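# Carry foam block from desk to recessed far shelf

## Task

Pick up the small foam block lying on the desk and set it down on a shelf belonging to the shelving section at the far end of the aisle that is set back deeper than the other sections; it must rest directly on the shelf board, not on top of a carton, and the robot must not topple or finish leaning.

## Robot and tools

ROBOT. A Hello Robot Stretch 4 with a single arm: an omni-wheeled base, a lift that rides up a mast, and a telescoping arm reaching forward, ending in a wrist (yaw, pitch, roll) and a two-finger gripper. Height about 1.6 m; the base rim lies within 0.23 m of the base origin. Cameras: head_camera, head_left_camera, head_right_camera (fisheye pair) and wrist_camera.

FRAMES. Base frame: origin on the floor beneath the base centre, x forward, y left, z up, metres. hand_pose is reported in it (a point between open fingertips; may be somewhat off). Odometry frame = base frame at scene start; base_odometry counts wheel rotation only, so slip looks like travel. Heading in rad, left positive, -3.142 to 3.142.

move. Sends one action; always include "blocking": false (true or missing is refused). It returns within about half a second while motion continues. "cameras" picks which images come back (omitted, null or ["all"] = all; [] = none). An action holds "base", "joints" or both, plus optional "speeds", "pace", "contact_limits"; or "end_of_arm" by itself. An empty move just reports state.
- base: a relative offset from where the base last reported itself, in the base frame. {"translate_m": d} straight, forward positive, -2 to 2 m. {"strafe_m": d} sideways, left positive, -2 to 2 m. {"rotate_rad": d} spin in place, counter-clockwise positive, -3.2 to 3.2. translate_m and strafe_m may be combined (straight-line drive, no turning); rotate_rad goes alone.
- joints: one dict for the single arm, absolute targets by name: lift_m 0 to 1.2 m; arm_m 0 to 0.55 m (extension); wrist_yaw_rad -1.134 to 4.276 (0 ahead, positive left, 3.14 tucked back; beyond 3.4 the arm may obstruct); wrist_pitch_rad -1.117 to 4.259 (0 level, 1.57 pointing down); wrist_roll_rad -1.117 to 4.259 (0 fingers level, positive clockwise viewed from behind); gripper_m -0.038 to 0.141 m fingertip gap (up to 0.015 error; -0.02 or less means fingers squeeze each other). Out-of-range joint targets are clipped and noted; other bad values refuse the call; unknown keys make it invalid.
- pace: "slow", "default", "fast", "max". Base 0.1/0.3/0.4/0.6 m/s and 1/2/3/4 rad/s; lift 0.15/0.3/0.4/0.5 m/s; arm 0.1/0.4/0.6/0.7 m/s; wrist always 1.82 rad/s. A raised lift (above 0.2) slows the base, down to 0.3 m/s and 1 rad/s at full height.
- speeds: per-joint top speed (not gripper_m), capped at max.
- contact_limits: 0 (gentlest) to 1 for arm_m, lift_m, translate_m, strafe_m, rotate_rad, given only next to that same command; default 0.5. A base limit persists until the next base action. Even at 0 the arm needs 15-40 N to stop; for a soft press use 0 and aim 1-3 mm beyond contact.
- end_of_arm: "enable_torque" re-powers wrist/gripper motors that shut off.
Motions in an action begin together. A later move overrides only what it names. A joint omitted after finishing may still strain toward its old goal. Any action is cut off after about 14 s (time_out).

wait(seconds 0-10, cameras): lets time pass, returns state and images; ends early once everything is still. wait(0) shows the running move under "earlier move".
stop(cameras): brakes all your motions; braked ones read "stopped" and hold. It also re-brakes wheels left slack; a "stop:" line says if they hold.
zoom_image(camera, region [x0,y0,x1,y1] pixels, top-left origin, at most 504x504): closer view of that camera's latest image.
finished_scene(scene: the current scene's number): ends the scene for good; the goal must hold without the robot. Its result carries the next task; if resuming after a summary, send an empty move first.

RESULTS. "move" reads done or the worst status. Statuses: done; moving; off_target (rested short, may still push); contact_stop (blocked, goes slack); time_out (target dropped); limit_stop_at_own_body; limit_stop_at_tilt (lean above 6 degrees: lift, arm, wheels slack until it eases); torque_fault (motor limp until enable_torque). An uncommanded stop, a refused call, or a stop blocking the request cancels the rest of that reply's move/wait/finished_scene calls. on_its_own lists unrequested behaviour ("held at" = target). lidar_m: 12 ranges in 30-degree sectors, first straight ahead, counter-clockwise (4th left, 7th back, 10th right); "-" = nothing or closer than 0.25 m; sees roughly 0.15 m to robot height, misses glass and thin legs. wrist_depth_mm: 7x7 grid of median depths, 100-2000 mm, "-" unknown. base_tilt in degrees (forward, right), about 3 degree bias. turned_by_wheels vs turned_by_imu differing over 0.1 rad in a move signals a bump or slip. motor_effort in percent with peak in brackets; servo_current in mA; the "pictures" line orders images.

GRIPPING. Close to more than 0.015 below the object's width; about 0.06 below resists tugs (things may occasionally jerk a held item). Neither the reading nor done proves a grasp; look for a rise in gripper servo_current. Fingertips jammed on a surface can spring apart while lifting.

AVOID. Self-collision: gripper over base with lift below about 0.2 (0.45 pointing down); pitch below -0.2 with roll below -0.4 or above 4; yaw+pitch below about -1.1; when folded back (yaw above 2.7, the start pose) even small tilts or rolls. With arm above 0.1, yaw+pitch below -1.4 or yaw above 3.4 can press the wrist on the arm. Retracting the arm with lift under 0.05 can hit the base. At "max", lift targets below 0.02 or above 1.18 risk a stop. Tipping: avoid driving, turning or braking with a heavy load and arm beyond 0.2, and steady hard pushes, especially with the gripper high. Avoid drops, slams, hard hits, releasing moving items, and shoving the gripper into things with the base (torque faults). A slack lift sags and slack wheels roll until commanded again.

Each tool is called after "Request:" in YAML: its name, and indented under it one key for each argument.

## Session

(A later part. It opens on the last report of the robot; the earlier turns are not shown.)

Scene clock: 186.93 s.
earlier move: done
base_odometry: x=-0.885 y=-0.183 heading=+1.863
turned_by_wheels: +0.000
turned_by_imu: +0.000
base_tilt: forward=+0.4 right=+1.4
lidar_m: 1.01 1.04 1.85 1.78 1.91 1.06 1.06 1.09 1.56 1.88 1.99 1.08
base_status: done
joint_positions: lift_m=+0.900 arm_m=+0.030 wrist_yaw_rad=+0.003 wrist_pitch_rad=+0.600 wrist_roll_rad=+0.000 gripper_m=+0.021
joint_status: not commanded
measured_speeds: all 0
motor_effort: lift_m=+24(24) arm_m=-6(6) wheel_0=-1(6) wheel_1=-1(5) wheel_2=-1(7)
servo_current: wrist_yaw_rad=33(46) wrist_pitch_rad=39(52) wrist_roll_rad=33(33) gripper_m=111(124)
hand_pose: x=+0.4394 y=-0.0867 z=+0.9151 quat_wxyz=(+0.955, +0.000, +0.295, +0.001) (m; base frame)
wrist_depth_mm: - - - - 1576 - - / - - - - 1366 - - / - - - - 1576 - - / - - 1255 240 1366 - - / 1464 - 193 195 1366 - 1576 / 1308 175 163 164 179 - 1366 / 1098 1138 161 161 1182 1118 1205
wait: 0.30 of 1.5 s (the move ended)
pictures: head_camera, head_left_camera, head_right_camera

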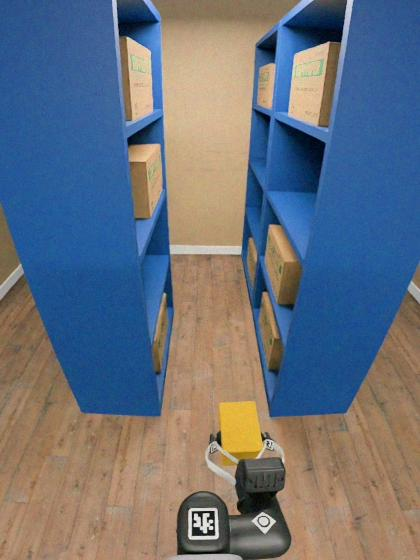

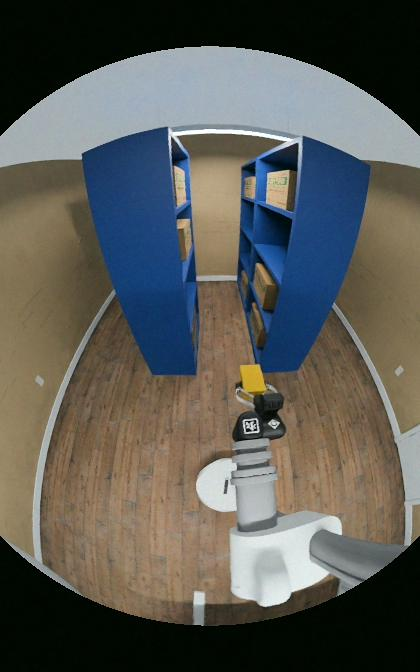

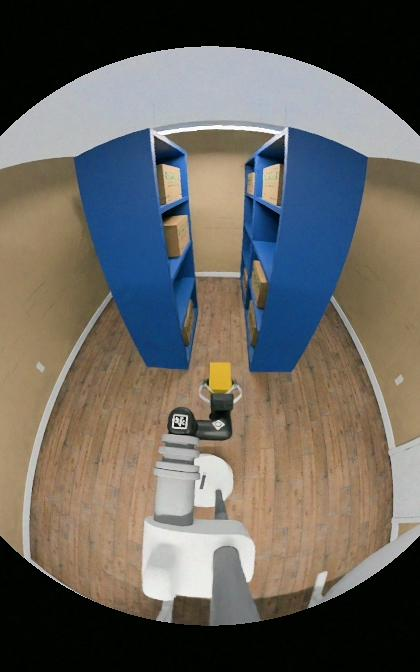

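Request:
zoom_image:
  camera: "head_camera"
  region: [110, 100, 350, 420]

Scaled by 1.575 from the camera's 420x560 image, which has a finer 1200x1600 frame.

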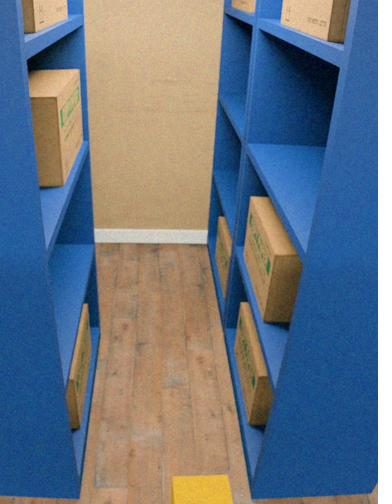

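Request:
zoom_image:
  camera: "head_camera"
  region: [220, 180, 310, 320]

Request:
zoom_image:
  camera: "head_camera"
  region: [130, 180, 220, 340]

Scaled by 3.600 from the camera's 420x560 image, which has a finer 1200x1600 frame.

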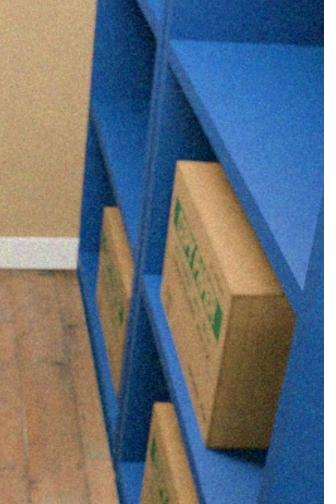

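Scaled by 3.150 from the camera's 420x560 image, which has a finer 1200x1600 frame.

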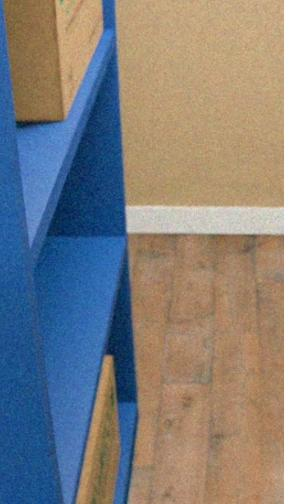

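Request:
move:
  base: {"translate_m": 0.78, "strafe_m": -0.077}
  pace: "fast"
  blocking: false
  cameras: []

Request:
wait:
  seconds: 4
  cameras: ["head_camera", "head_left_camera", "head_right_camera"]

Scene clock: 245.27 s.
move: moving
base_odometry: x=-0.893 y=-0.141 heading=+1.863
turned_by_wheels: +0.000
turned_by_imu: -0.001
base_tilt: forward=+0.4 right=+1.4
lidar_m: 1.00 0.99 1.88 1.78 1.92 1.15 1.10 1.13 1.94 1.86 2.01 1.03
base_status: translate_m moving; strafe_m moving
joint_positions: lift_m=+0.900 arm_m=+0.030 wrist_yaw_rad=+0.003 wrist_pitch_rad=+0.600 wrist_roll_rad=+0.000 gripper_m=+0.021
joint_status: not commanded
measured_speeds: translate_m=+0.160 strafe_m=-0.017 rotate_rad=-0.001 lift_m=+0.000 arm_m=+0.000 wrist_yaw_rad=+0.000 wrist_pitch_rad=+0.000 wrist_roll_rad=+0.000
motor_effort: lift_m=+23(24) arm_m=-6(6) wheel_0=+6(8) wheel_1=+6(6) wheel_2=-11(11)
servo_current: wrist_yaw_rad=39(39) wrist_pitch_rad=46(52) wrist_roll_rad=26(33) gripper_m=124(124)
hand_pose: x=+0.4394 y=-0.0867 z=+0.9151 quat_wxyz=(+0.955, +0.000, +0.295, +0.001) (m; base frame)
wrist_depth_mm: - - - - 1499 - - / - - - - 1255 - - / - - - - 1499 - - / - - 1281 240 1397 - - / - - 193 196 1336 - 1537 / 1281 176 163 164 179 - 1336 / 1078 1118 161 161 1182 1098 1205
pictures: none
No camera images: "cameras" was empty.

Scene clock: 248.40 s.
earlier move: done
base_odometry: x=-1.036 y=+0.587 heading=+1.863
turned_by_wheels: +0.000
turned_by_imu: -0.001
base_tilt: forward=+0.3 right=+1.4
lidar_m: 1.08 0.41 0.37 1.85 1.96 2.72 1.87 1.93 1.93 1.84 0.36 0.43
base_status: done
joint_positions: lift_m=+0.900 arm_m=+0.030 wrist_yaw_rad=+0.003 wrist_pitch_rad=+0.600 wrist_roll_rad=+0.000 gripper_m=+0.021
joint_status: not commanded
measured_speeds: all 0
motor_effort: lift_m=+23(24) arm_m=-6(6) wheel_0=+2(9) wheel_1=+0(8) wheel_2=+3(12)
servo_current: wrist_yaw_rad=33(52) wrist_pitch_rad=39(59) wrist_roll_rad=33(39) gripper_m=124(130)
hand_pose: x=+0.4394 y=-0.0867 z=+0.9151 quat_wxyz=(+0.955, +0.000, +0.295, +0.001) (m; base frame)
wrist_depth_mm: 521 - - - 1661 - - / - - - - 1661 768 - / - - - - 976 647 621 / - - 1756 239 891 530 512 / - - 193 195 768 492 436 / - 181 163 164 179 504 484 / 147 904 161 161 809 152 549
wait: 3.13 of 4 s (the move ended)
pictures: head_camera, head_left_camera, head_right_camera

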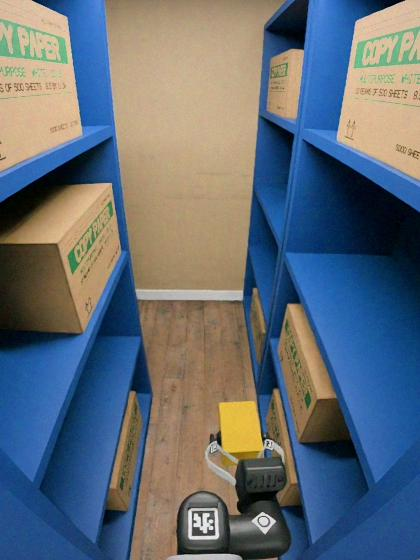

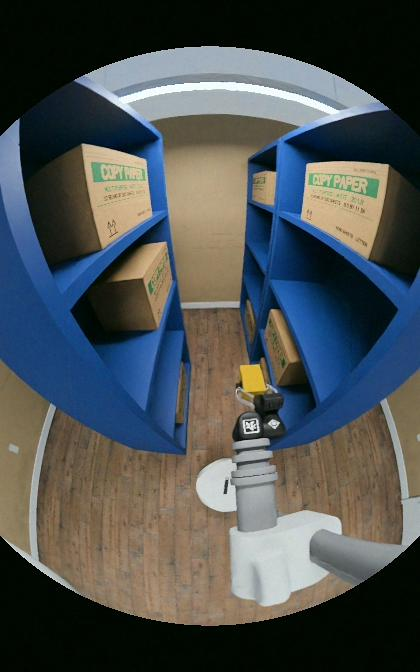

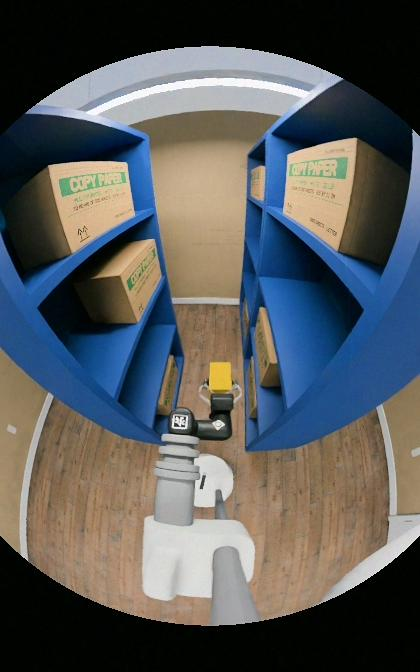

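Request:
move:
  base: {"translate_m": 0.7, "strafe_m": -0.008}
  pace: "fast"
  blocking: false
  cameras: []

Request:
wait:
  seconds: 3
  cameras: ["head_camera", "head_left_camera"]

Scene clock: 263.57 s.
move: moving
base_odometry: x=-1.048 y=+0.627 heading=+1.864
turned_by_wheels: +0.000
turned_by_imu: +0.000
base_tilt: forward=+0.3 right=+1.5
lidar_m: 1.09 0.43 0.34 1.85 1.95 2.74 1.95 1.96 1.93 0.76 0.32 0.44
base_status: translate_m moving; strafe_m moving
joint_positions: lift_m=+0.900 arm_m=+0.030 wrist_yaw_rad=+0.003 wrist_pitch_rad=+0.600 wrist_roll_rad=+0.000 gripper_m=+0.021
joint_status: not commanded
measured_speeds: translate_m=+0.163 strafe_m=-0.004 rotate_rad=+0.005 lift_m=+0.000 arm_m=+0.000 wrist_yaw_rad=+0.000 wrist_pitch_rad=+0.000 wrist_roll_rad=+0.000
motor_effort: lift_m=+23(23) arm_m=-6(6) wheel_0=+7(8) wheel_1=+7(7) wheel_2=-9(12)
servo_current: wrist_yaw_rad=33(46) wrist_pitch_rad=39(46) wrist_roll_rad=26(33) gripper_m=117(124)
hand_pose: x=+0.4394 y=-0.0867 z=+0.9151 quat_wxyz=(+0.955, +0.000, +0.295, +0.001) (m; base frame)
wrist_depth_mm: 535 - - - 1661 - - / - - - - 904 - - / - - - - 946 647 621 / - - 1808 240 842 530 508 / - - 194 196 741 477 418 / - 180 163 164 179 462 433 / 146 991 161 161 778 508 492
pictures: none
No camera images: "cameras" was empty.

Scene clock: 266.57 s.
earlier move: moving
base_odometry: x=-1.231 y=+1.259 heading=+1.864
turned_by_wheels: +0.000
turned_by_imu: -0.001
base_tilt: forward=+0.4 right=+1.4
lidar_m: 1.34 0.36 0.28 0.27 0.29 0.39 3.37 0.42 0.30 0.26 0.30 0.43
base_status: translate_m moving; strafe_m moving
joint_positions: lift_m=+0.900 arm_m=+0.030 wrist_yaw_rad=+0.003 wrist_pitch_rad=+0.600 wrist_roll_rad=+0.000 gripper_m=+0.021
joint_status: not commanded
measured_speeds: all 0
motor_effort: lift_m=+23(23) arm_m=-6(6) wheel_0=+2(8) wheel_1=+1(8) wheel_2=+0(12)
servo_current: wrist_yaw_rad=33(46) wrist_pitch_rad=33(65) wrist_roll_rad=33(33) gripper_m=124(130)
hand_pose: x=+0.4394 y=-0.0867 z=+0.9151 quat_wxyz=(+0.955, +0.000, +0.295, +0.001) (m; base frame)
wrist_depth_mm: - - - - 1042 521 480 / 1182 - - - 1138 415 349 / 1308 - - - - - - / - - 227 238 1281 - - / - 1464 193 196 866 - 317 / 1182 180 163 164 179 - 330 / 1078 1118 161 161 831 370 347
wait: 3.00 s; no rest
pictures: head_camera, head_left_camera

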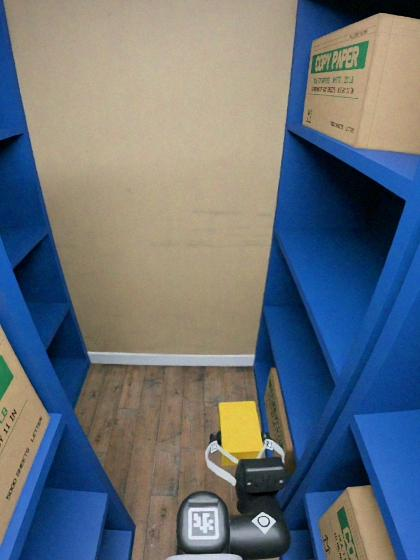

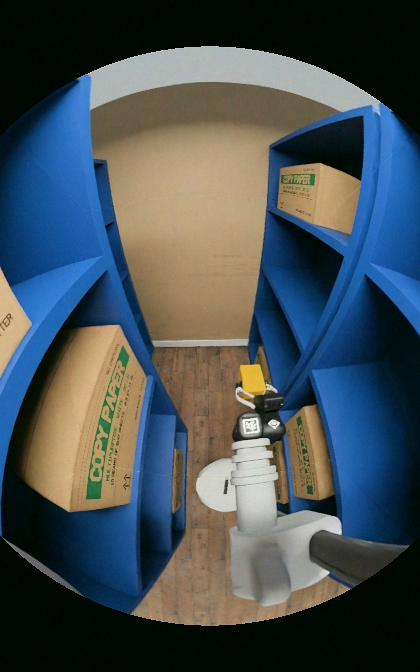

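Request:
move:
  base: {"translate_m": 0.82}
  pace: "fast"
  blocking: false
  cameras: []

Request:
wait:
  seconds: 4
  cameras: ["head_camera", "head_left_camera"]

Scene clock: 278.90 s.
earlier move: done
move: moving
base_odometry: x=-1.243 y=+1.299 heading=+1.864
turned_by_wheels: +0.000
turned_by_imu: -0.001
base_tilt: forward=+0.3 right=+1.3
lidar_m: 1.30 0.41 0.30 0.26 0.30 0.44 3.44 0.43 0.30 0.28 0.28 0.43
base_status: translate_m moving
joint_positions: lift_m=+0.900 arm_m=+0.030 wrist_yaw_rad=+0.003 wrist_pitch_rad=+0.600 wrist_roll_rad=+0.000 gripper_m=+0.021
joint_status: not commanded
measured_speeds: translate_m=+0.159 strafe_m=-0.001 rotate_rad=-0.005 lift_m=+0.000 arm_m=+0.000 wrist_yaw_rad=+0.000 wrist_pitch_rad=+0.000 wrist_roll_rad=+0.000
motor_effort: lift_m=+23(23) arm_m=-6(6) wheel_0=+6(8) wheel_1=+5(7) wheel_2=-11(11)
servo_current: wrist_yaw_rad=26(39) wrist_pitch_rad=46(52) wrist_roll_rad=33(33) gripper_m=111(117)
hand_pose: x=+0.4394 y=-0.0867 z=+0.9151 quat_wxyz=(+0.955, +0.000, +0.295, +0.001) (m; base frame)
wrist_depth_mm: - - - - 1025 496 477 / 1118 - - - 1098 402 353 / 1229 - - - - - - / 1336 - 227 237 1281 - - / - 1499 193 195 - - - / 1229 179 163 164 179 - 307 / 1098 1138 161 161 809 152 322
pictures: none
No camera images: "cameras" was empty.

Scene clock: 281.97 s.
earlier move: done
base_odometry: x=-1.468 y=+2.044 heading=+1.864
turned_by_wheels: +0.000
turned_by_imu: -0.001
base_tilt: forward=+0.4 right=+1.3
lidar_m: 0.48 0.63 0.76 0.71 0.48 0.42 1.24 0.43 0.30 0.28 0.33 0.45
base_status: done
joint_positions: lift_m=+0.900 arm_m=+0.030 wrist_yaw_rad=+0.003 wrist_pitch_rad=+0.600 wrist_roll_rad=+0.000 gripper_m=+0.021
joint_status: not commanded
measured_speeds: all 0
motor_effort: lift_m=+23(23) arm_m=-6(6) wheel_0=+0(9) wheel_1=+2(7) wheel_2=+2(12)
servo_current: wrist_yaw_rad=39(46) wrist_pitch_rad=33(52) wrist_roll_rad=26(33) gripper_m=111(130)
hand_pose: x=+0.4394 y=-0.0867 z=+0.9151 quat_wxyz=(+0.955, +0.000, +0.295, +0.001) (m; base frame)
wrist_depth_mm: 300 298 297 296 294 290 293 / 329 327 325 322 320 317 315 / 362 359 357 355 353 349 345 / 402 402 379 239 387 387 347 / 455 452 194 196 436 430 368 / - 176 163 164 179 436 410 / - - 161 161 - 466 477
wait: 3.07 of 4 s (the move ended)
pictures: head_camera, head_left_camera

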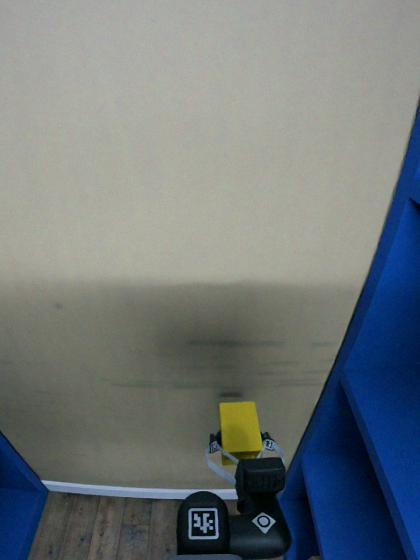

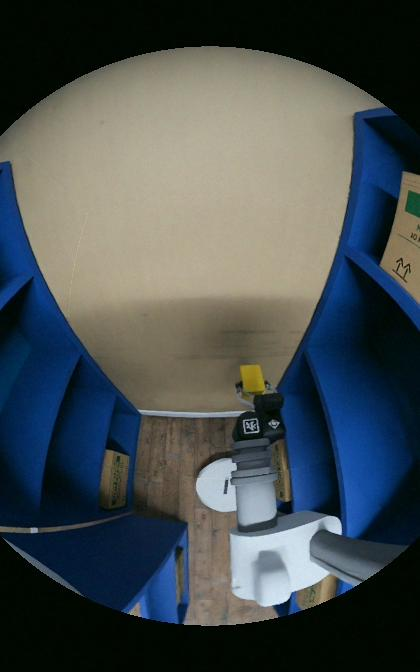

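Request:
move:
  base: {"rotate_rad": 1.58}
  pace: "default"
  blocking: false
  cameras: []

Request:
wait:
  seconds: 3.5

Scene clock: 293.13 s.
move: moving
base_odometry: x=-1.468 y=+2.044 heading=+2.112
turned_by_wheels: +0.248
turned_by_imu: +0.244
base_tilt: forward=+0.3 right=+1.4
lidar_m: 0.50 0.70 0.70 0.70 0.42 0.56 0.65 0.35 0.28 0.28 0.33 0.58
base_status: rotate_rad moving
joint_positions: lift_m=+0.900 arm_m=+0.030 wrist_yaw_rad=+0.003 wrist_pitch_rad=+0.600 wrist_roll_rad=+0.000 gripper_m=+0.021
joint_status: not commanded
measured_speeds: translate_m=+0.001 strafe_m=-0.002 rotate_rad=+0.944 lift_m=+0.000 arm_m=+0.000 wrist_yaw_rad=+0.000 wrist_pitch_rad=+0.000 wrist_roll_rad=+0.000
motor_effort: lift_m=+23(23) arm_m=-6(6) wheel_0=-6(8) wheel_1=-4(7) wheel_2=-8(8)
servo_current: wrist_yaw_rad=39(46) wrist_pitch_rad=26(52) wrist_roll_rad=26(33) gripper_m=124(130)
hand_pose: x=+0.4394 y=-0.0867 z=+0.9151 quat_wxyz=(+0.955, +0.000, +0.295, +0.001) (m; base frame)
wrist_depth_mm: 349 327 307 293 276 264 255 / 384 359 336 322 300 285 272 / 433 399 373 349 329 309 297 / 462 452 397 239 362 340 322 / - - 194 196 399 373 353 / - 174 163 164 179 413 394 / - - 161 161 - 153 439
pictures: none
No camera images: "cameras" was empty.

Scene clock: 294.80 s.
earlier move: done
base_odometry: x=-1.468 y=+2.044 heading=-2.839
turned_by_wheels: +1.332
turned_by_imu: +1.314
base_tilt: forward=+0.4 right=+1.4
lidar_m: 0.69 0.47 0.42 1.21 0.43 0.33 0.31 0.31 0.44 0.56 0.60 0.71
base_status: done
joint_positions: lift_m=+0.900 arm_m=+0.030 wrist_yaw_rad=+0.003 wrist_pitch_rad=+0.600 wrist_roll_rad=+0.000 gripper_m=+0.021
joint_status: not commanded
measured_speeds: all 0
motor_effort: lift_m=+23(23) arm_m=-6(6) wheel_0=-4(9) wheel_1=+0(8) wheel_2=+0(8)
servo_current: wrist_yaw_rad=39(46) wrist_pitch_rad=46(52) wrist_roll_rad=33(33) gripper_m=124(130)
hand_pose: x=+0.4394 y=-0.0867 z=+0.9151 quat_wxyz=(+0.955, +0.000, +0.295, +0.001) (m; base frame)
wrist_depth_mm: 436 442 439 442 436 433 - / 484 - - - - 445 445 / 512 - - - - - - / - - 227 238 - 976 - / - 759 193 196 778 788 - / - 179 163 164 179 707 707 / - 891 161 161 - 139 -
wait: 1.67 of 3.5 s (the move ended)
pictures: head_camera, head_left_camera, head_right_camera, wrist_camera
camera_calibration:
wrist_camera: T_world_to_cam=[[-0.0122333, -0.997941, 0.0629687, -0.161537], [-0.582591, -0.0440673, -0.81157, 1.04786], [0.812674, -0.0466132, -0.580852, 0.400054], [0, 0, 0, 1]] pos_world=[0.283382, -0.0963799, 1.09295]

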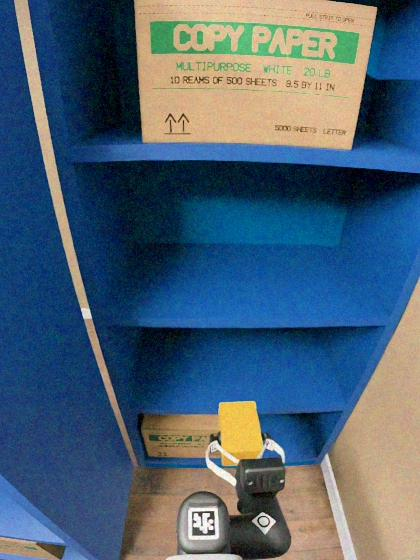

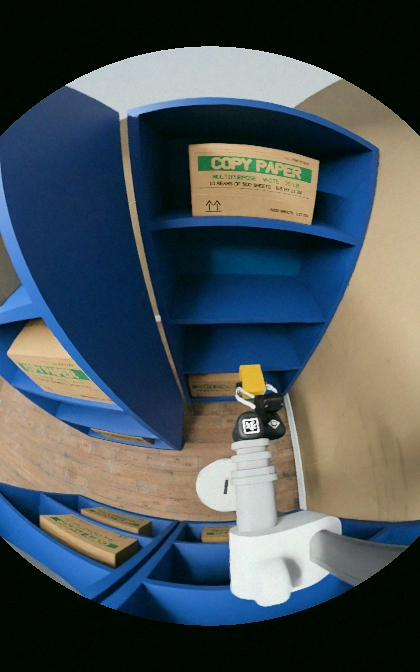

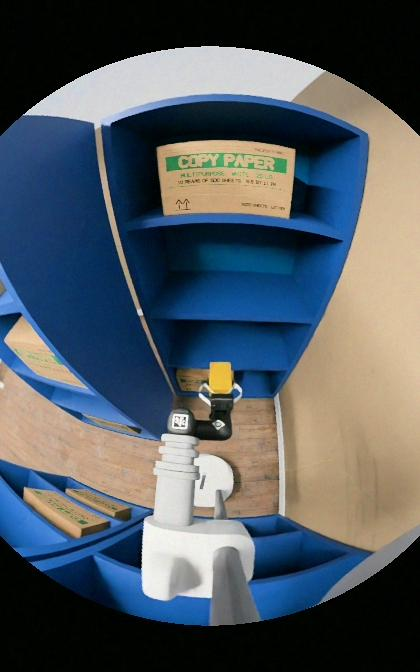

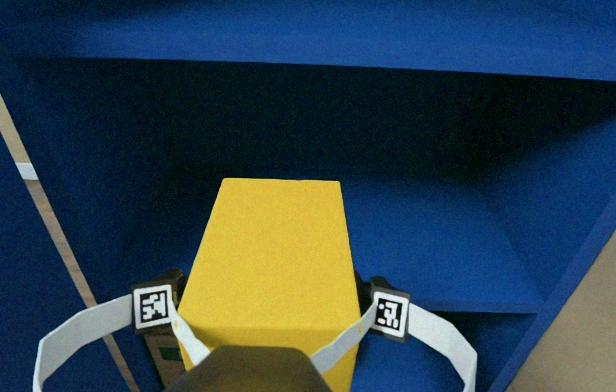

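Request:
move:
  joints: {"lift_m": 1.085}
  blocking: false
  cameras: []

Request:
wait:
  seconds: 1.3
  cameras: ["head_camera", "wrist_camera"]

Request:
move:
  joints: {"arm_m": 0.2}
  blocking: false
  cameras: []

Request:
wait:
  seconds: 1.2
  cameras: ["head_camera", "head_left_camera", "wrist_camera"]

Scene clock: 324.97 s.
move: moving
base_odometry: x=-1.468 y=+2.044 heading=-2.839
turned_by_wheels: +0.000
turned_by_imu: -0.001
base_tilt: forward=+0.4 right=+1.4
lidar_m: 0.68 0.44 0.40 1.19 0.43 0.33 0.31 0.35 0.45 0.55 0.60 0.75
base_status: not commanded
joint_positions: lift_m=+0.939 arm_m=+0.030 wrist_yaw_rad=+0.003 wrist_pitch_rad=+0.600 wrist_roll_rad=+0.000 gripper_m=+0.021
joint_status: lift_m moving
measured_speeds: translate_m=+0.000 strafe_m=+0.000 rotate_rad=+0.000 lift_m=+0.149 arm_m=+0.000 wrist_yaw_rad=+0.000 wrist_pitch_rad=+0.000 wrist_roll_rad=+0.000
motor_effort: lift_m=+25(27) arm_m=-6(6) wheel_0=-4(4) wheel_1=+0(0) wheel_2=+0(0)
servo_current: wrist_yaw_rad=39(46) wrist_pitch_rad=46(59) wrist_roll_rad=20(33) gripper_m=117(124)
hand_pose: x=+0.4394 y=-0.0867 z=+0.9542 quat_wxyz=(+0.955, +0.000, +0.295, +0.001) (m; base frame)
wrist_depth_mm: 496 - - - - - - / 462 459 452 459 455 459 459 / 512 - - - - - - / - - 227 238 - - - / - - 192 196 - - - / - 179 163 164 179 750 723 / - 904 161 161 - 139 -
pictures: none
No camera images: "cameras" was empty.

Scene clock: 326.27 s.
earlier move: moving
base_odometry: x=-1.468 y=+2.044 heading=-2.839
turned_by_wheels: +0.000
turned_by_imu: +0.000
base_tilt: forward=+0.3 right=+1.5
lidar_m: 0.69 0.46 0.43 1.20 0.46 0.31 0.30 0.33 0.42 0.55 0.61 0.73
base_status: not commanded
joint_positions: lift_m=+1.085 arm_m=+0.030 wrist_yaw_rad=+0.003 wrist_pitch_rad=+0.600 wrist_roll_rad=+0.000 gripper_m=+0.021
joint_status: lift_m moving
measured_speeds: all 0
motor_effort: lift_m=+26(27) arm_m=-6(6) wheel_0=-4(4) wheel_1=+0(0) wheel_2=+0(0)
servo_current: wrist_yaw_rad=39(46) wrist_pitch_rad=39(59) wrist_roll_rad=26(33) gripper_m=117(124)
hand_pose: x=+0.4394 y=-0.0867 z=+1.1000 quat_wxyz=(+0.955, +0.000, +0.295, +0.001) (m; base frame)
wrist_depth_mm: 500 - - - - - - / 492 - - - - 878 - / 512 - - - - - 661 / - - 226 238 - - - / - - 193 195 - - - / - 175 163 164 179 891 707 / - - 161 161 - 139 -
wait: 1.30 s; no rest
pictures: head_camera, wrist_camera
camera_calibration:
wrist_camera: T_world_to_cam=[[-0.012233, -0.997941, 0.0629689, -0.173178], [-0.582591, -0.0440676, -0.81157, 1.1979], [0.812674, -0.0466131, -0.580852, 0.507441], [0, 0, 0, 1]] pos_world=[0.283382, -0.0963798, 1.27783]

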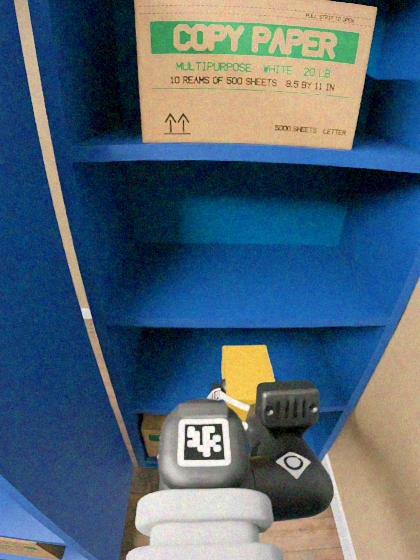

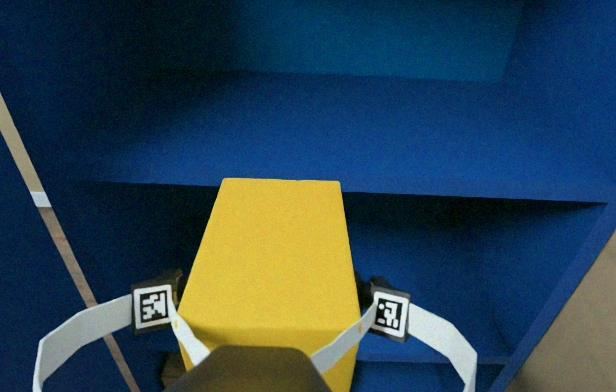

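Scene clock: 326.77 s.
move: moving
base_odometry: x=-1.468 y=+2.044 heading=-2.839
turned_by_wheels: +0.000
turned_by_imu: +0.000
base_tilt: forward=+0.3 right=+1.4
lidar_m: 0.70 0.45 0.41 1.21 0.46 0.34 0.30 0.35 0.43 0.55 0.60 0.74
base_status: not commanded
joint_positions: lift_m=+1.085 arm_m=+0.082 wrist_yaw_rad=+0.003 wrist_pitch_rad=+0.600 wrist_roll_rad=+0.000 gripper_m=+0.021
joint_status: lift_m moving; arm_m moving
measured_speeds: translate_m=+0.000 strafe_m=+0.000 rotate_rad=+0.000 lift_m=+0.000 arm_m=+0.198 wrist_yaw_rad=+0.000 wrist_pitch_rad=+0.000 wrist_roll_rad=+0.000
motor_effort: lift_m=+26(27) arm_m=+6(9) wheel_0=-4(4) wheel_1=+0(0) wheel_2=+0(0)
servo_current: wrist_yaw_rad=33(46) wrist_pitch_rad=33(59) wrist_roll_rad=26(33) gripper_m=117(124)
hand_pose: x=+0.4914 y=-0.0867 z=+1.1000 quat_wxyz=(+0.955, +0.000, +0.295, +0.001) (m; base frame)
wrist_depth_mm: 492 - 788 788 788 778 - / 496 - - - - - - / 500 - - - - - 654 / 512 - 227 237 - - - / - - 193 196 - 1042 - / - 175 163 164 179 - - / - 788 161 161 778 778 -
pictures: none
No camera images: "cameras" was empty.

Scene clock: 327.87 s.
earlier move: done
base_odometry: x=-1.468 y=+2.044 heading=-2.839
turned_by_wheels: +0.000
turned_by_imu: +0.000
base_tilt: forward=+0.4 right=+1.3
lidar_m: 0.69 0.45 0.44 1.19 0.45 0.32 0.30 0.34 0.47 0.56 0.60 0.74
base_status: not commanded
joint_positions: lift_m=+1.085 arm_m=+0.200 wrist_yaw_rad=+0.003 wrist_pitch_rad=+0.600 wrist_roll_rad=+0.000 gripper_m=+0.021
joint_status: all done
measured_speeds: all 0
motor_effort: lift_m=+24(27) arm_m=+6(10) wheel_0=-4(4) wheel_1=+0(0) wheel_2=+0(1)
servo_current: wrist_yaw_rad=26(46) wrist_pitch_rad=39(59) wrist_roll_rad=33(33) gripper_m=117(130)
hand_pose: x=+0.6090 y=-0.0867 z=+1.1000 quat_wxyz=(+0.955, +0.000, +0.295, +0.001) (m; base frame)
wrist_depth_mm: 492 699 699 691 683 691 676 / 504 741 750 750 750 741 732 / 488 - - - - - 654 / 449 452 236 237 - - - / 415 413 193 196 410 410 413 / 496 176 163 164 179 891 - / 136 750 161 161 759 759 -
wait: 1.10 of 1.2 s (the move ended)
pictures: head_camera, head_left_camera, wrist_camera
camera_calibration:
wrist_camera: T_world_to_cam=[[-0.0122331, -0.997941, 0.0629688, -0.171104], [-0.582591, -0.0440675, -0.81157, 1.29668], [0.812674, -0.0466131, -0.580852, 0.36965], [0, 0, 0, 1]] pos_world=[0.452936, -0.0963799, 1.27783]

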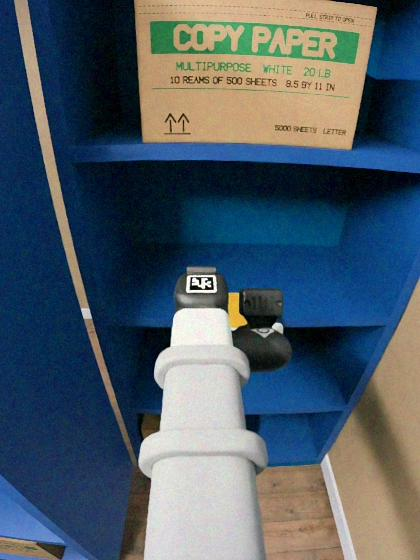

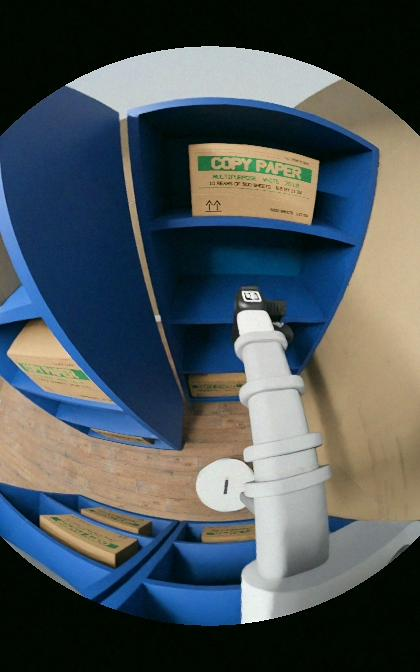

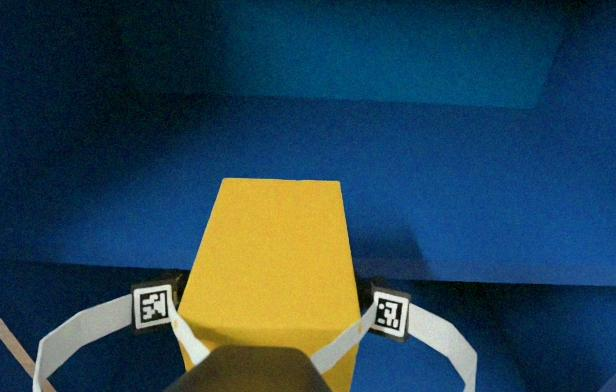

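Request:
move:
  joints: {"arm_m": 0.47}
  speeds: {"arm_m": 0.25}
  blocking: false
  cameras: []

Request:
wait:
  seconds: 1.8
  cameras: ["wrist_camera"]

Request:
move:
  joints: {"lift_m": 1.045}
  speeds: {"lift_m": 0.06}
  contact_limits: {"lift_m": 0.2}
  blocking: false
  cameras: []

Request:
wait:
  seconds: 1
  cameras: ["head_camera", "wrist_camera"]

Scene clock: 339.00 s.
move: moving
base_odometry: x=-1.468 y=+2.044 heading=-2.839
turned_by_wheels: +0.000
turned_by_imu: -0.001
base_tilt: forward=+0.3 right=+1.4
lidar_m: 0.70 0.44 0.42 1.19 0.47 0.34 0.31 0.35 0.42 0.56 0.60 0.73
base_status: not commanded
joint_positions: lift_m=+1.085 arm_m=+0.252 wrist_yaw_rad=+0.003 wrist_pitch_rad=+0.600 wrist_roll_rad=+0.000 gripper_m=+0.021
joint_status: arm_m moving
measured_speeds: translate_m=+0.000 strafe_m=+0.000 rotate_rad=+0.000 lift_m=+0.000 arm_m=+0.198 wrist_yaw_rad=+0.000 wrist_pitch_rad=+0.000 wrist_roll_rad=+0.000
motor_effort: lift_m=+24(24) arm_m=+7(9) wheel_0=-4(4) wheel_1=+0(0) wheel_2=+0(1)
servo_current: wrist_yaw_rad=39(39) wrist_pitch_rad=33(59) wrist_roll_rad=26(33) gripper_m=117(124)
hand_pose: x=+0.6614 y=-0.0867 z=+1.1000 quat_wxyz=(+0.955, +0.000, +0.295, +0.001) (m; base frame)
wrist_depth_mm: 488 647 654 647 647 647 647 / 488 715 707 715 707 699 691 / 496 - - - - - 647 / 445 449 236 238 - - - / 389 392 194 196 404 407 410 / 375 179 163 164 180 370 373 / 477 750 161 161 768 759 -
pictures: none
No camera images: "cameras" was empty.

Scene clock: 340.50 s.
earlier move: done
base_odometry: x=-1.468 y=+2.044 heading=-2.839
turned_by_wheels: +0.000
turned_by_imu: +0.000
base_tilt: forward=+0.3 right=+1.4
lidar_m: 0.71 0.43 0.43 1.19 0.47 0.33 0.31 0.34 0.47 0.55 0.61 0.73
base_status: not commanded
joint_positions: lift_m=+1.085 arm_m=+0.470 wrist_yaw_rad=+0.003 wrist_pitch_rad=+0.600 wrist_roll_rad=+0.000 gripper_m=+0.021
joint_status: all done
measured_speeds: all 0
motor_effort: lift_m=+24(24) arm_m=+6(10) wheel_0=-4(4) wheel_1=+0(0) wheel_2=+0(1)
servo_current: wrist_yaw_rad=33(46) wrist_pitch_rad=46(59) wrist_roll_rad=26(33) gripper_m=111(124)
hand_pose: x=+0.8790 y=-0.0867 z=+1.1000 quat_wxyz=(+0.955, +0.000, +0.295, +0.001) (m; base frame)
wrist_depth_mm: 442 439 439 436 433 430 427 / 477 484 480 477 469 469 466 / 500 530 530 525 517 512 512 / 445 449 237 237 - 459 544 / 387 392 194 196 404 410 413 / 330 179 163 165 180 347 347 / 278 290 161 161 297 283 309
wait: 1.50 of 1.8 s (the move ended)
pictures: wrist_camera
camera_calibration:
wrist_camera: T_world_to_cam=[[-0.0122332, -0.997941, 0.0629688, -0.167801], [-0.582591, -0.0440674, -0.81157, 1.45398], [0.812674, -0.0466131, -0.580852, 0.15023], [0, 0, 0, 1]] pos_world=[0.722934, -0.0963799, 1.27783]

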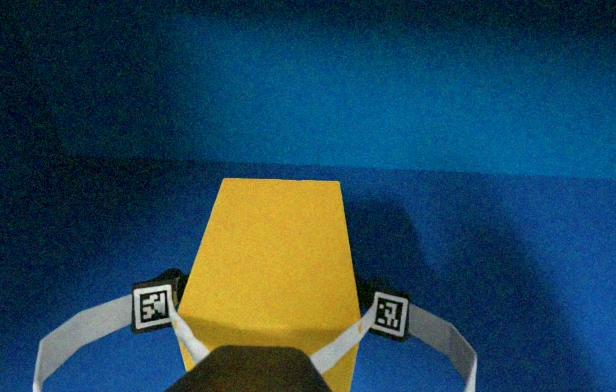

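Scene clock: 341.00 s.
move: moving
base_odometry: x=-1.468 y=+2.044 heading=-2.839
turned_by_wheels: +0.000
turned_by_imu: +0.000
base_tilt: forward=+0.2 right=+1.3
lidar_m: 0.70 0.47 0.42 1.20 0.43 0.33 0.31 0.34 0.45 0.56 0.60 0.71
base_status: not commanded
joint_positions: lift_m=+1.061 arm_m=+0.470 wrist_yaw_rad=+0.003 wrist_pitch_rad=+0.600 wrist_roll_rad=+0.000 gripper_m=+0.021
joint_status: lift_m moving
measured_speeds: translate_m=+0.000 strafe_m=+0.000 rotate_rad=+0.000 lift_m=-0.060 arm_m=+0.000 wrist_yaw_rad=+0.000 wrist_pitch_rad=+0.000 wrist_roll_rad=+0.000
motor_effort: lift_m=+12(24) arm_m=+7(7) wheel_0=-4(4) wheel_1=+0(0) wheel_2=+0(0)
servo_current: wrist_yaw_rad=39(39) wrist_pitch_rad=39(59) wrist_roll_rad=26(33) gripper_m=111(117)
contact_limits: lift_m 0.2
hand_pose: x=+0.8790 y=-0.0867 z=+1.0762 quat_wxyz=(+0.955, +0.000, +0.295, +0.001) (m; base frame)
wrist_depth_mm: 442 439 442 436 433 430 427 / 473 484 480 473 473 469 466 / 500 521 517 512 521 508 512 / 427 418 404 238 436 439 445 / 355 359 194 195 373 375 379 / 303 179 163 164 180 320 320 / 256 266 161 162 273 260 283
pictures: none
No camera images: "cameras" was empty.

Scene clock: 341.67 s.
earlier move: done
base_odometry: x=-1.468 y=+2.044 heading=-2.839
turned_by_wheels: +0.000
turned_by_imu: +0.000
base_tilt: forward=+0.4 right=+1.4
lidar_m: 0.70 0.46 0.42 1.20 0.45 0.30 0.30 0.35 0.46 0.57 0.59 0.73
base_status: not commanded
joint_positions: lift_m=+1.045 arm_m=+0.470 wrist_yaw_rad=+0.003 wrist_pitch_rad=+0.600 wrist_roll_rad=+0.000 gripper_m=+0.021
joint_status: all done
measured_speeds: all 0
motor_effort: lift_m=+14(24) arm_m=+6(7) wheel_0=-4(4) wheel_1=+0(0) wheel_2=+0(0)
servo_current: wrist_yaw_rad=39(46) wrist_pitch_rad=39(59) wrist_roll_rad=26(33) gripper_m=117(124)
contact_limits: lift_m 0.2
hand_pose: x=+0.8790 y=-0.0867 z=+1.0608 quat_wxyz=(+0.955, +0.000, +0.295, +0.001) (m; base frame)
wrist_depth_mm: 445 442 439 436 433 430 427 / 477 484 480 480 473 469 466 / 477 508 517 508 512 504 512 / 402 407 392 240 421 424 430 / 332 336 194 195 349 351 355 / 283 179 163 164 180 298 298 / 241 250 161 162 256 251 266
wait: 0.67 of 1 s (the move ended)
pictures: head_camera, wrist_camera
camera_calibration:
wrist_camera: T_world_to_cam=[[-0.0122331, -0.997941, 0.0629688, -0.165337], [-0.582591, -0.0440675, -0.81157, 1.42221], [0.812674, -0.0466131, -0.580852, 0.127492], [0, 0, 0, 1]] pos_world=[0.722936, -0.0963799, 1.23869]

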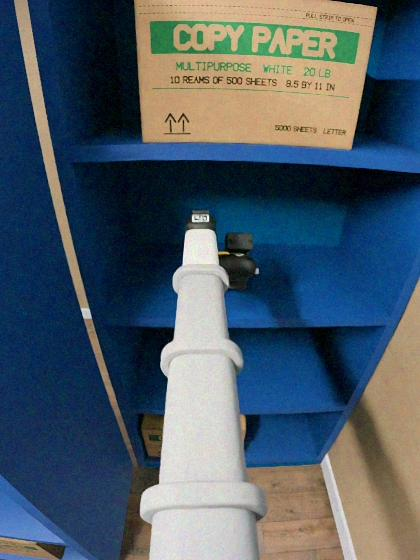

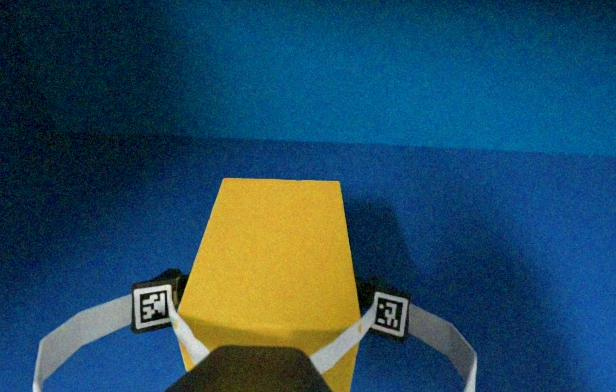

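Request:
move:
  joints: {"lift_m": 1.014}
  speeds: {"lift_m": 0.05}
  contact_limits: {"lift_m": 0.2}
  blocking: false
  cameras: []

Request:
wait:
  seconds: 1
  cameras: ["wrist_camera"]

Request:
move:
  joints: {"lift_m": 1.009}
  speeds: {"lift_m": 0.03}
  contact_limits: {"lift_m": 0.1}
  blocking: false
  cameras: []

Request:
wait:
  seconds: 0.7
  cameras: ["wrist_camera"]

Scene clock: 355.80 s.
move: moving
base_odometry: x=-1.468 y=+2.044 heading=-2.839
turned_by_wheels: +0.000
turned_by_imu: -0.001
base_tilt: forward=+0.3 right=+1.3
lidar_m: 0.71 0.48 0.43 1.20 0.46 0.32 0.30 0.34 0.45 0.56 0.59 0.73
base_status: not commanded
joint_positions: lift_m=+1.024 arm_m=+0.470 wrist_yaw_rad=+0.003 wrist_pitch_rad=+0.600 wrist_roll_rad=+0.000 gripper_m=+0.021
joint_status: lift_m moving
measured_speeds: translate_m=+0.000 strafe_m=+0.000 rotate_rad=+0.000 lift_m=-0.050 arm_m=+0.000 wrist_yaw_rad=+0.000 wrist_pitch_rad=+0.000 wrist_roll_rad=+0.000
motor_effort: lift_m=+13(15) arm_m=+6(7) wheel_0=-4(4) wheel_1=+0(0) wheel_2=+0(0)
servo_current: wrist_yaw_rad=39(46) wrist_pitch_rad=33(59) wrist_roll_rad=33(33) gripper_m=117(124)
contact_limits: lift_m 0.2
hand_pose: x=+0.8790 y=-0.0867 z=+1.0395 quat_wxyz=(+0.955, +0.000, +0.295, +0.001) (m; base frame)
wrist_depth_mm: 442 442 439 436 433 430 427 / 477 480 477 477 473 469 469 / 452 449 452 462 500 496 500 / 370 375 362 240 389 394 399 / 306 310 194 196 320 322 327 / 260 180 163 164 180 274 274 / 221 228 161 161 236 230 244
pictures: none
No camera images: "cameras" was empty.

Scene clock: 356.37 s.
earlier move: done
base_odometry: x=-1.468 y=+2.044 heading=-2.839
turned_by_wheels: +0.000
turned_by_imu: +0.000
base_tilt: forward=+0.4 right=+1.4
lidar_m: 0.70 0.47 0.44 1.18 0.43 0.33 0.30 0.35 0.47 0.55 0.60 0.73
base_status: not commanded
joint_positions: lift_m=+1.014 arm_m=+0.470 wrist_yaw_rad=+0.003 wrist_pitch_rad=+0.600 wrist_roll_rad=+0.000 gripper_m=+0.021
joint_status: all done
measured_speeds: all 0
motor_effort: lift_m=+14(15) arm_m=+6(7) wheel_0=-4(4) wheel_1=+0(0) wheel_2=+0(0)
servo_current: wrist_yaw_rad=33(52) wrist_pitch_rad=33(59) wrist_roll_rad=33(33) gripper_m=124(124)
contact_limits: lift_m 0.2
hand_pose: x=+0.8790 y=-0.0867 z=+1.0299 quat_wxyz=(+0.955, +0.000, +0.295, +0.001) (m; base frame)
wrist_depth_mm: 442 439 439 436 433 430 424 / 477 480 480 480 473 469 462 / 439 421 430 439 445 455 492 / 349 353 342 239 368 375 379 / 289 294 193 195 304 307 309 / 246 180 163 164 180 259 262 / 208 218 161 161 224 219 233
wait: 0.57 of 1 s (the move ended)
pictures: wrist_camera
camera_calibration:
wrist_camera: T_world_to_cam=[[-0.0122335, -0.997941, 0.0629689, -0.163385], [-0.582591, -0.0440673, -0.81157, 1.39707], [0.812674, -0.0466134, -0.580852, 0.109492], [0, 0, 0, 1]] pos_world=[0.722937, -0.0963799, 1.2077]

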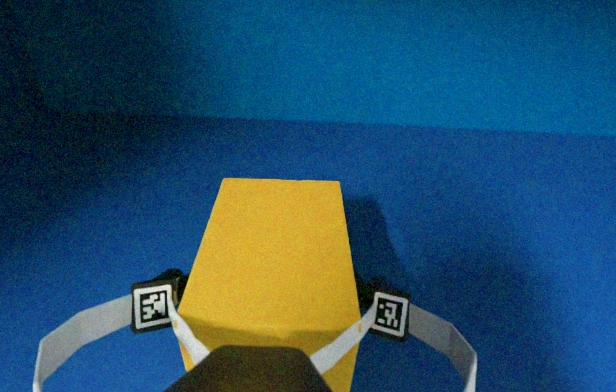

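Scene clock: 356.87 s.
move: moving
base_odometry: x=-1.468 y=+2.044 heading=-2.839
turned_by_wheels: +0.000
turned_by_imu: +0.000
base_tilt: forward=+0.4 right=+1.4
lidar_m: 0.70 0.46 0.42 1.20 0.47 0.32 0.32 0.36 0.43 0.56 0.60 0.72
base_status: not commanded
joint_positions: lift_m=+1.009 arm_m=+0.470 wrist_yaw_rad=+0.003 wrist_pitch_rad=+0.600 wrist_roll_rad=+0.000 gripper_m=+0.021
joint_status: lift_m moving
measured_speeds: all 0
motor_effort: lift_m=+16(16) arm_m=+6(7) wheel_0=-4(4) wheel_1=+0(0) wheel_2=+0(0)
servo_current: wrist_yaw_rad=39(46) wrist_pitch_rad=52(59) wrist_roll_rad=26(33) gripper_m=117(124)
contact_limits: lift_m 0.1
hand_pose: x=+0.8790 y=-0.0867 z=+1.0248 quat_wxyz=(+0.955, +0.000, +0.295, +0.001) (m; base frame)
wrist_depth_mm: 442 439 439 436 430 433 430 / 473 480 480 477 473 469 466 / 430 433 424 430 452 445 452 / 343 345 334 240 362 366 370 / 283 285 193 196 297 300 303 / 239 179 163 164 180 253 254 / 204 213 161 161 219 213 226
pictures: none
No camera images: "cameras" was empty.

Scene clock: 356.93 s.
earlier move: done
base_odometry: x=-1.468 y=+2.044 heading=-2.839
turned_by_wheels: +0.000
turned_by_imu: +0.000
base_tilt: forward=+0.3 right=+1.5
lidar_m: 0.69 0.48 0.42 1.22 0.45 0.32 0.31 0.35 0.45 0.56 0.61 0.75
base_status: not commanded
joint_positions: lift_m=+1.009 arm_m=+0.470 wrist_yaw_rad=+0.003 wrist_pitch_rad=+0.600 wrist_roll_rad=+0.000 gripper_m=+0.021
joint_status: all done
measured_speeds: all 0
motor_effort: lift_m=+14(16) arm_m=+6(7) wheel_0=-4(4) wheel_1=+0(0) wheel_2=+0(0)
servo_current: wrist_yaw_rad=33(46) wrist_pitch_rad=46(59) wrist_roll_rad=26(33) gripper_m=111(124)
contact_limits: lift_m 0.1
hand_pose: x=+0.8790 y=-0.0867 z=+1.0248 quat_wxyz=(+0.955, +0.000, +0.295, +0.001) (m; base frame)
wrist_depth_mm: 442 442 439 436 436 430 427 / 477 480 480 477 473 473 466 / 430 433 421 427 455 445 452 / 342 345 334 240 359 366 368 / 283 286 193 196 297 300 301 / 239 179 163 165 180 254 254 / 204 213 161 161 219 213 226
wait: 0.07 of 0.7 s (the move ended)
pictures: wrist_camera
camera_calibration:
wrist_camera: T_world_to_cam=[[-0.0122334, -0.997941, 0.0629688, -0.163069], [-0.582591, -0.0440673, -0.81157, 1.393], [0.812674, -0.0466133, -0.580852, 0.106578], [0, 0, 0, 1]] pos_world=[0.722938, -0.0963799, 1.20269]

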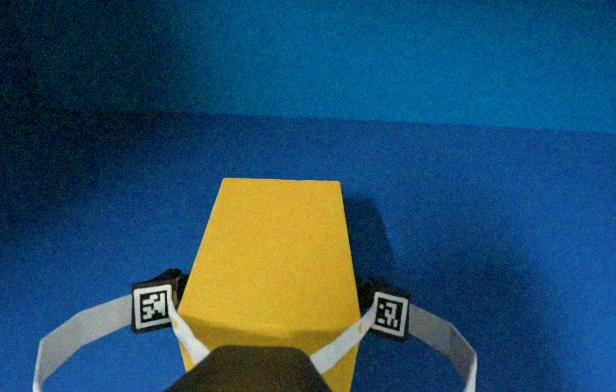

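Request:
move:
  joints: {"lift_m": 1.005}
  speeds: {"lift_m": 0.03}
  contact_limits: {"lift_m": 0.1}
  blocking: false
  cameras: ["wrist_camera"]

Request:
move:
  joints: {"lift_m": 1.001}
  speeds: {"lift_m": 0.03}
  contact_limits: {"lift_m": 0.1}
  blocking: false
  cameras: ["wrist_camera"]

Scene clock: 367.07 s.
move: moving
base_odometry: x=-1.468 y=+2.044 heading=-2.839
turned_by_wheels: +0.000
turned_by_imu: -0.001
base_tilt: forward=+0.5 right=+1.4
lidar_m: 0.71 0.46 0.43 1.20 0.45 0.32 0.30 0.35 0.46 0.55 0.61 0.73
base_status: not commanded
joint_positions: lift_m=+1.005 arm_m=+0.470 wrist_yaw_rad=+0.003 wrist_pitch_rad=+0.600 wrist_roll_rad=+0.000 gripper_m=+0.021
joint_status: lift_m moving
measured_speeds: all 0
motor_effort: lift_m=+15(15) arm_m=+6(7) wheel_0=-4(4) wheel_1=+0(0) wheel_2=+0(0)
servo_current: wrist_yaw_rad=33(46) wrist_pitch_rad=46(52) wrist_roll_rad=26(33) gripper_m=124(124)
contact_limits: lift_m 0.1
hand_pose: x=+0.8790 y=-0.0867 z=+1.0208 quat_wxyz=(+0.955, +0.000, +0.295, +0.001) (m; base frame)
wrist_depth_mm: 445 439 439 439 433 430 427 / 477 484 480 477 477 469 466 / 421 424 430 424 430 452 442 / 336 338 329 240 353 357 362 / 277 279 194 196 290 294 296 / 236 177 163 164 182 249 250 / 201 208 161 162 213 210 222
pictures: wrist_camera
camera_calibration:
wrist_camera: T_world_to_cam=[[-0.0122336, -0.997941, 0.0629688, -0.162817], [-0.582591, -0.0440671, -0.81157, 1.38975], [0.812674, -0.0466135, -0.580852, 0.104255], [0, 0, 0, 1]] pos_world=[0.722939, -0.0963799, 1.19869]

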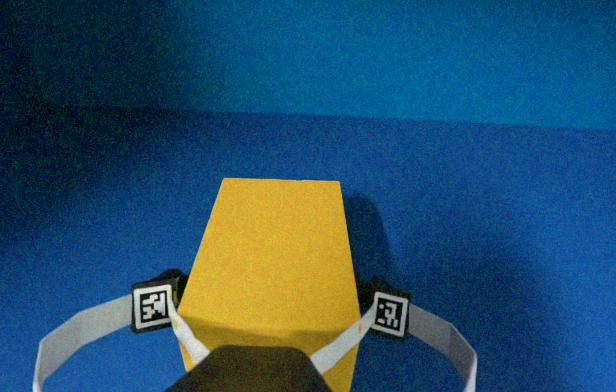

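Scene clock: 367.57 s.
move: moving
base_odometry: x=-1.468 y=+2.044 heading=-2.839
turned_by_wheels: +0.000
turned_by_imu: +0.000
base_tilt: forward=+0.3 right=+1.2
lidar_m: 0.69 0.45 0.42 1.16 0.45 0.32 0.31 0.33 0.47 0.57 0.61 0.73
base_status: not commanded
joint_positions: lift_m=+1.001 arm_m=+0.470 wrist_yaw_rad=+0.003 wrist_pitch_rad=+0.600 wrist_roll_rad=+0.000 gripper_m=+0.021
joint_status: lift_m moving
measured_speeds: all 0
motor_effort: lift_m=+13(14) arm_m=+6(7) wheel_0=-4(4) wheel_1=+0(0) wheel_2=+0(0)
servo_current: wrist_yaw_rad=39(39) wrist_pitch_rad=39(46) wrist_roll_rad=33(33) gripper_m=111(124)
contact_limits: lift_m 0.1
hand_pose: x=+0.8790 y=-0.0867 z=+1.0169 quat_wxyz=(+0.955, +0.000, +0.295, +0.001) (m; base frame)
wrist_depth_mm: 445 442 436 436 433 433 427 / 473 484 480 477 477 469 466 / 418 421 427 418 421 452 442 / 330 336 324 238 347 353 359 / 273 278 193 195 287 290 293 / 233 180 163 164 180 247 247 / 196 206 161 162 211 206 219
pictures: wrist_camera
camera_calibration:
wrist_camera: T_world_to_cam=[[-0.0122337, -0.997941, 0.0629688, -0.162569], [-0.582591, -0.0440672, -0.81157, 1.38655], [0.812674, -0.0466135, -0.580852, 0.10196], [0, 0, 0, 1]] pos_world=[0.72294, -0.0963799, 1.19474]

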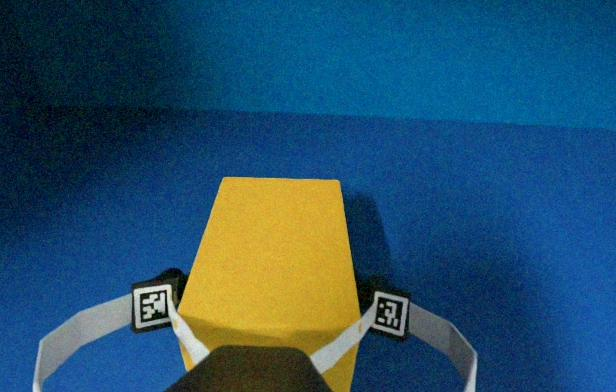

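Request:
move:
  joints: {"lift_m": 0.998}
  speeds: {"lift_m": 0.03}
  contact_limits: {"lift_m": 0.1}
  blocking: false
  cameras: []

Request:
wait:
  seconds: 0.5
  cameras: ["wrist_camera"]

Scene clock: 372.83 s.
earlier move: done
move: done
base_odometry: x=-1.468 y=+2.044 heading=-2.839
turned_by_wheels: +0.000
turned_by_imu: -0.001
base_tilt: forward=+0.4 right=+1.2
lidar_m: 0.70 0.47 0.42 1.17 0.43 0.32 0.29 0.33 0.43 0.56 0.58 0.71
base_status: not commanded
joint_positions: lift_m=+0.998 arm_m=+0.470 wrist_yaw_rad=+0.003 wrist_pitch_rad=+0.600 wrist_roll_rad=+0.000 gripper_m=+0.021
joint_status: all done
measured_speeds: all 0
motor_effort: lift_m=+13(13) arm_m=+6(7) wheel_0=-4(4) wheel_1=+0(0) wheel_2=+0(0)
servo_current: wrist_yaw_rad=39(46) wrist_pitch_rad=46(52) wrist_roll_rad=26(33) gripper_m=117(124)
contact_limits: lift_m 0.1
hand_pose: x=+0.8790 y=-0.0867 z=+1.0139 quat_wxyz=(+0.955, +0.000, +0.295, +0.001) (m; base frame)
wrist_depth_mm: 449 442 439 436 433 430 427 / 473 480 480 480 473 466 466 / 418 421 427 421 427 452 442 / 330 338 324 237 349 353 359 / 271 276 193 195 286 289 291 / 232 179 163 163 180 244 246 / 196 204 161 161 209 205 218
pictures: none
No camera images: "cameras" was empty.

Scene clock: 373.33 s.
base_odometry: x=-1.468 y=+2.044 heading=-2.839
turned_by_wheels: +0.000
turned_by_imu: +0.000
base_tilt: forward=+0.3 right=+1.4
lidar_m: 0.68 0.47 0.42 1.19 0.45 0.33 0.27 0.33 0.45 0.57 0.61 0.74
base_status: not commanded
joint_positions: lift_m=+0.998 arm_m=+0.470 wrist_yaw_rad=+0.003 wrist_pitch_rad=+0.600 wrist_roll_rad=+0.000 gripper_m=+0.021
joint_status: all done
measured_speeds: all 0
motor_effort: lift_m=+13(13) arm_m=+6(7) wheel_0=-4(4) wheel_1=+0(0) wheel_2=+0(0)
servo_current: wrist_yaw_rad=46(46) wrist_pitch_rad=33(52) wrist_roll_rad=20(33) gripper_m=117(124)
contact_limits: lift_m 0.1
hand_pose: x=+0.8790 y=-0.0867 z=+1.0139 quat_wxyz=(+0.955, +0.000, +0.295, +0.001) (m; base frame)
wrist_depth_mm: 449 439 436 433 433 430 424 / 473 480 480 473 473 469 466 / 418 421 427 418 424 452 442 / 330 336 324 237 347 355 359 / 271 276 193 195 286 289 291 / 231 180 163 163 180 245 245 / 196 204 161 161 209 205 217
wait: 0.50 s; at rest by 0.27 s
pictures: wrist_camera
camera_calibration:
wrist_camera: T_world_to_cam=[[-0.0122335, -0.997941, 0.0629688, -0.162382], [-0.58259, -0.0440672, -0.81157, 1.38414], [0.812674, -0.0466134, -0.580851, 0.100237], [0, 0, 0, 1]] pos_world=[0.722941, -0.0963799, 1.19178]

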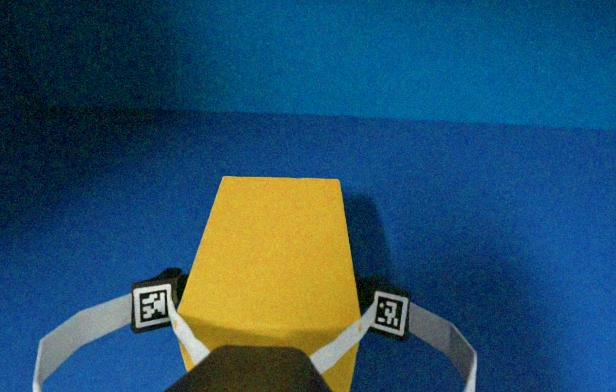

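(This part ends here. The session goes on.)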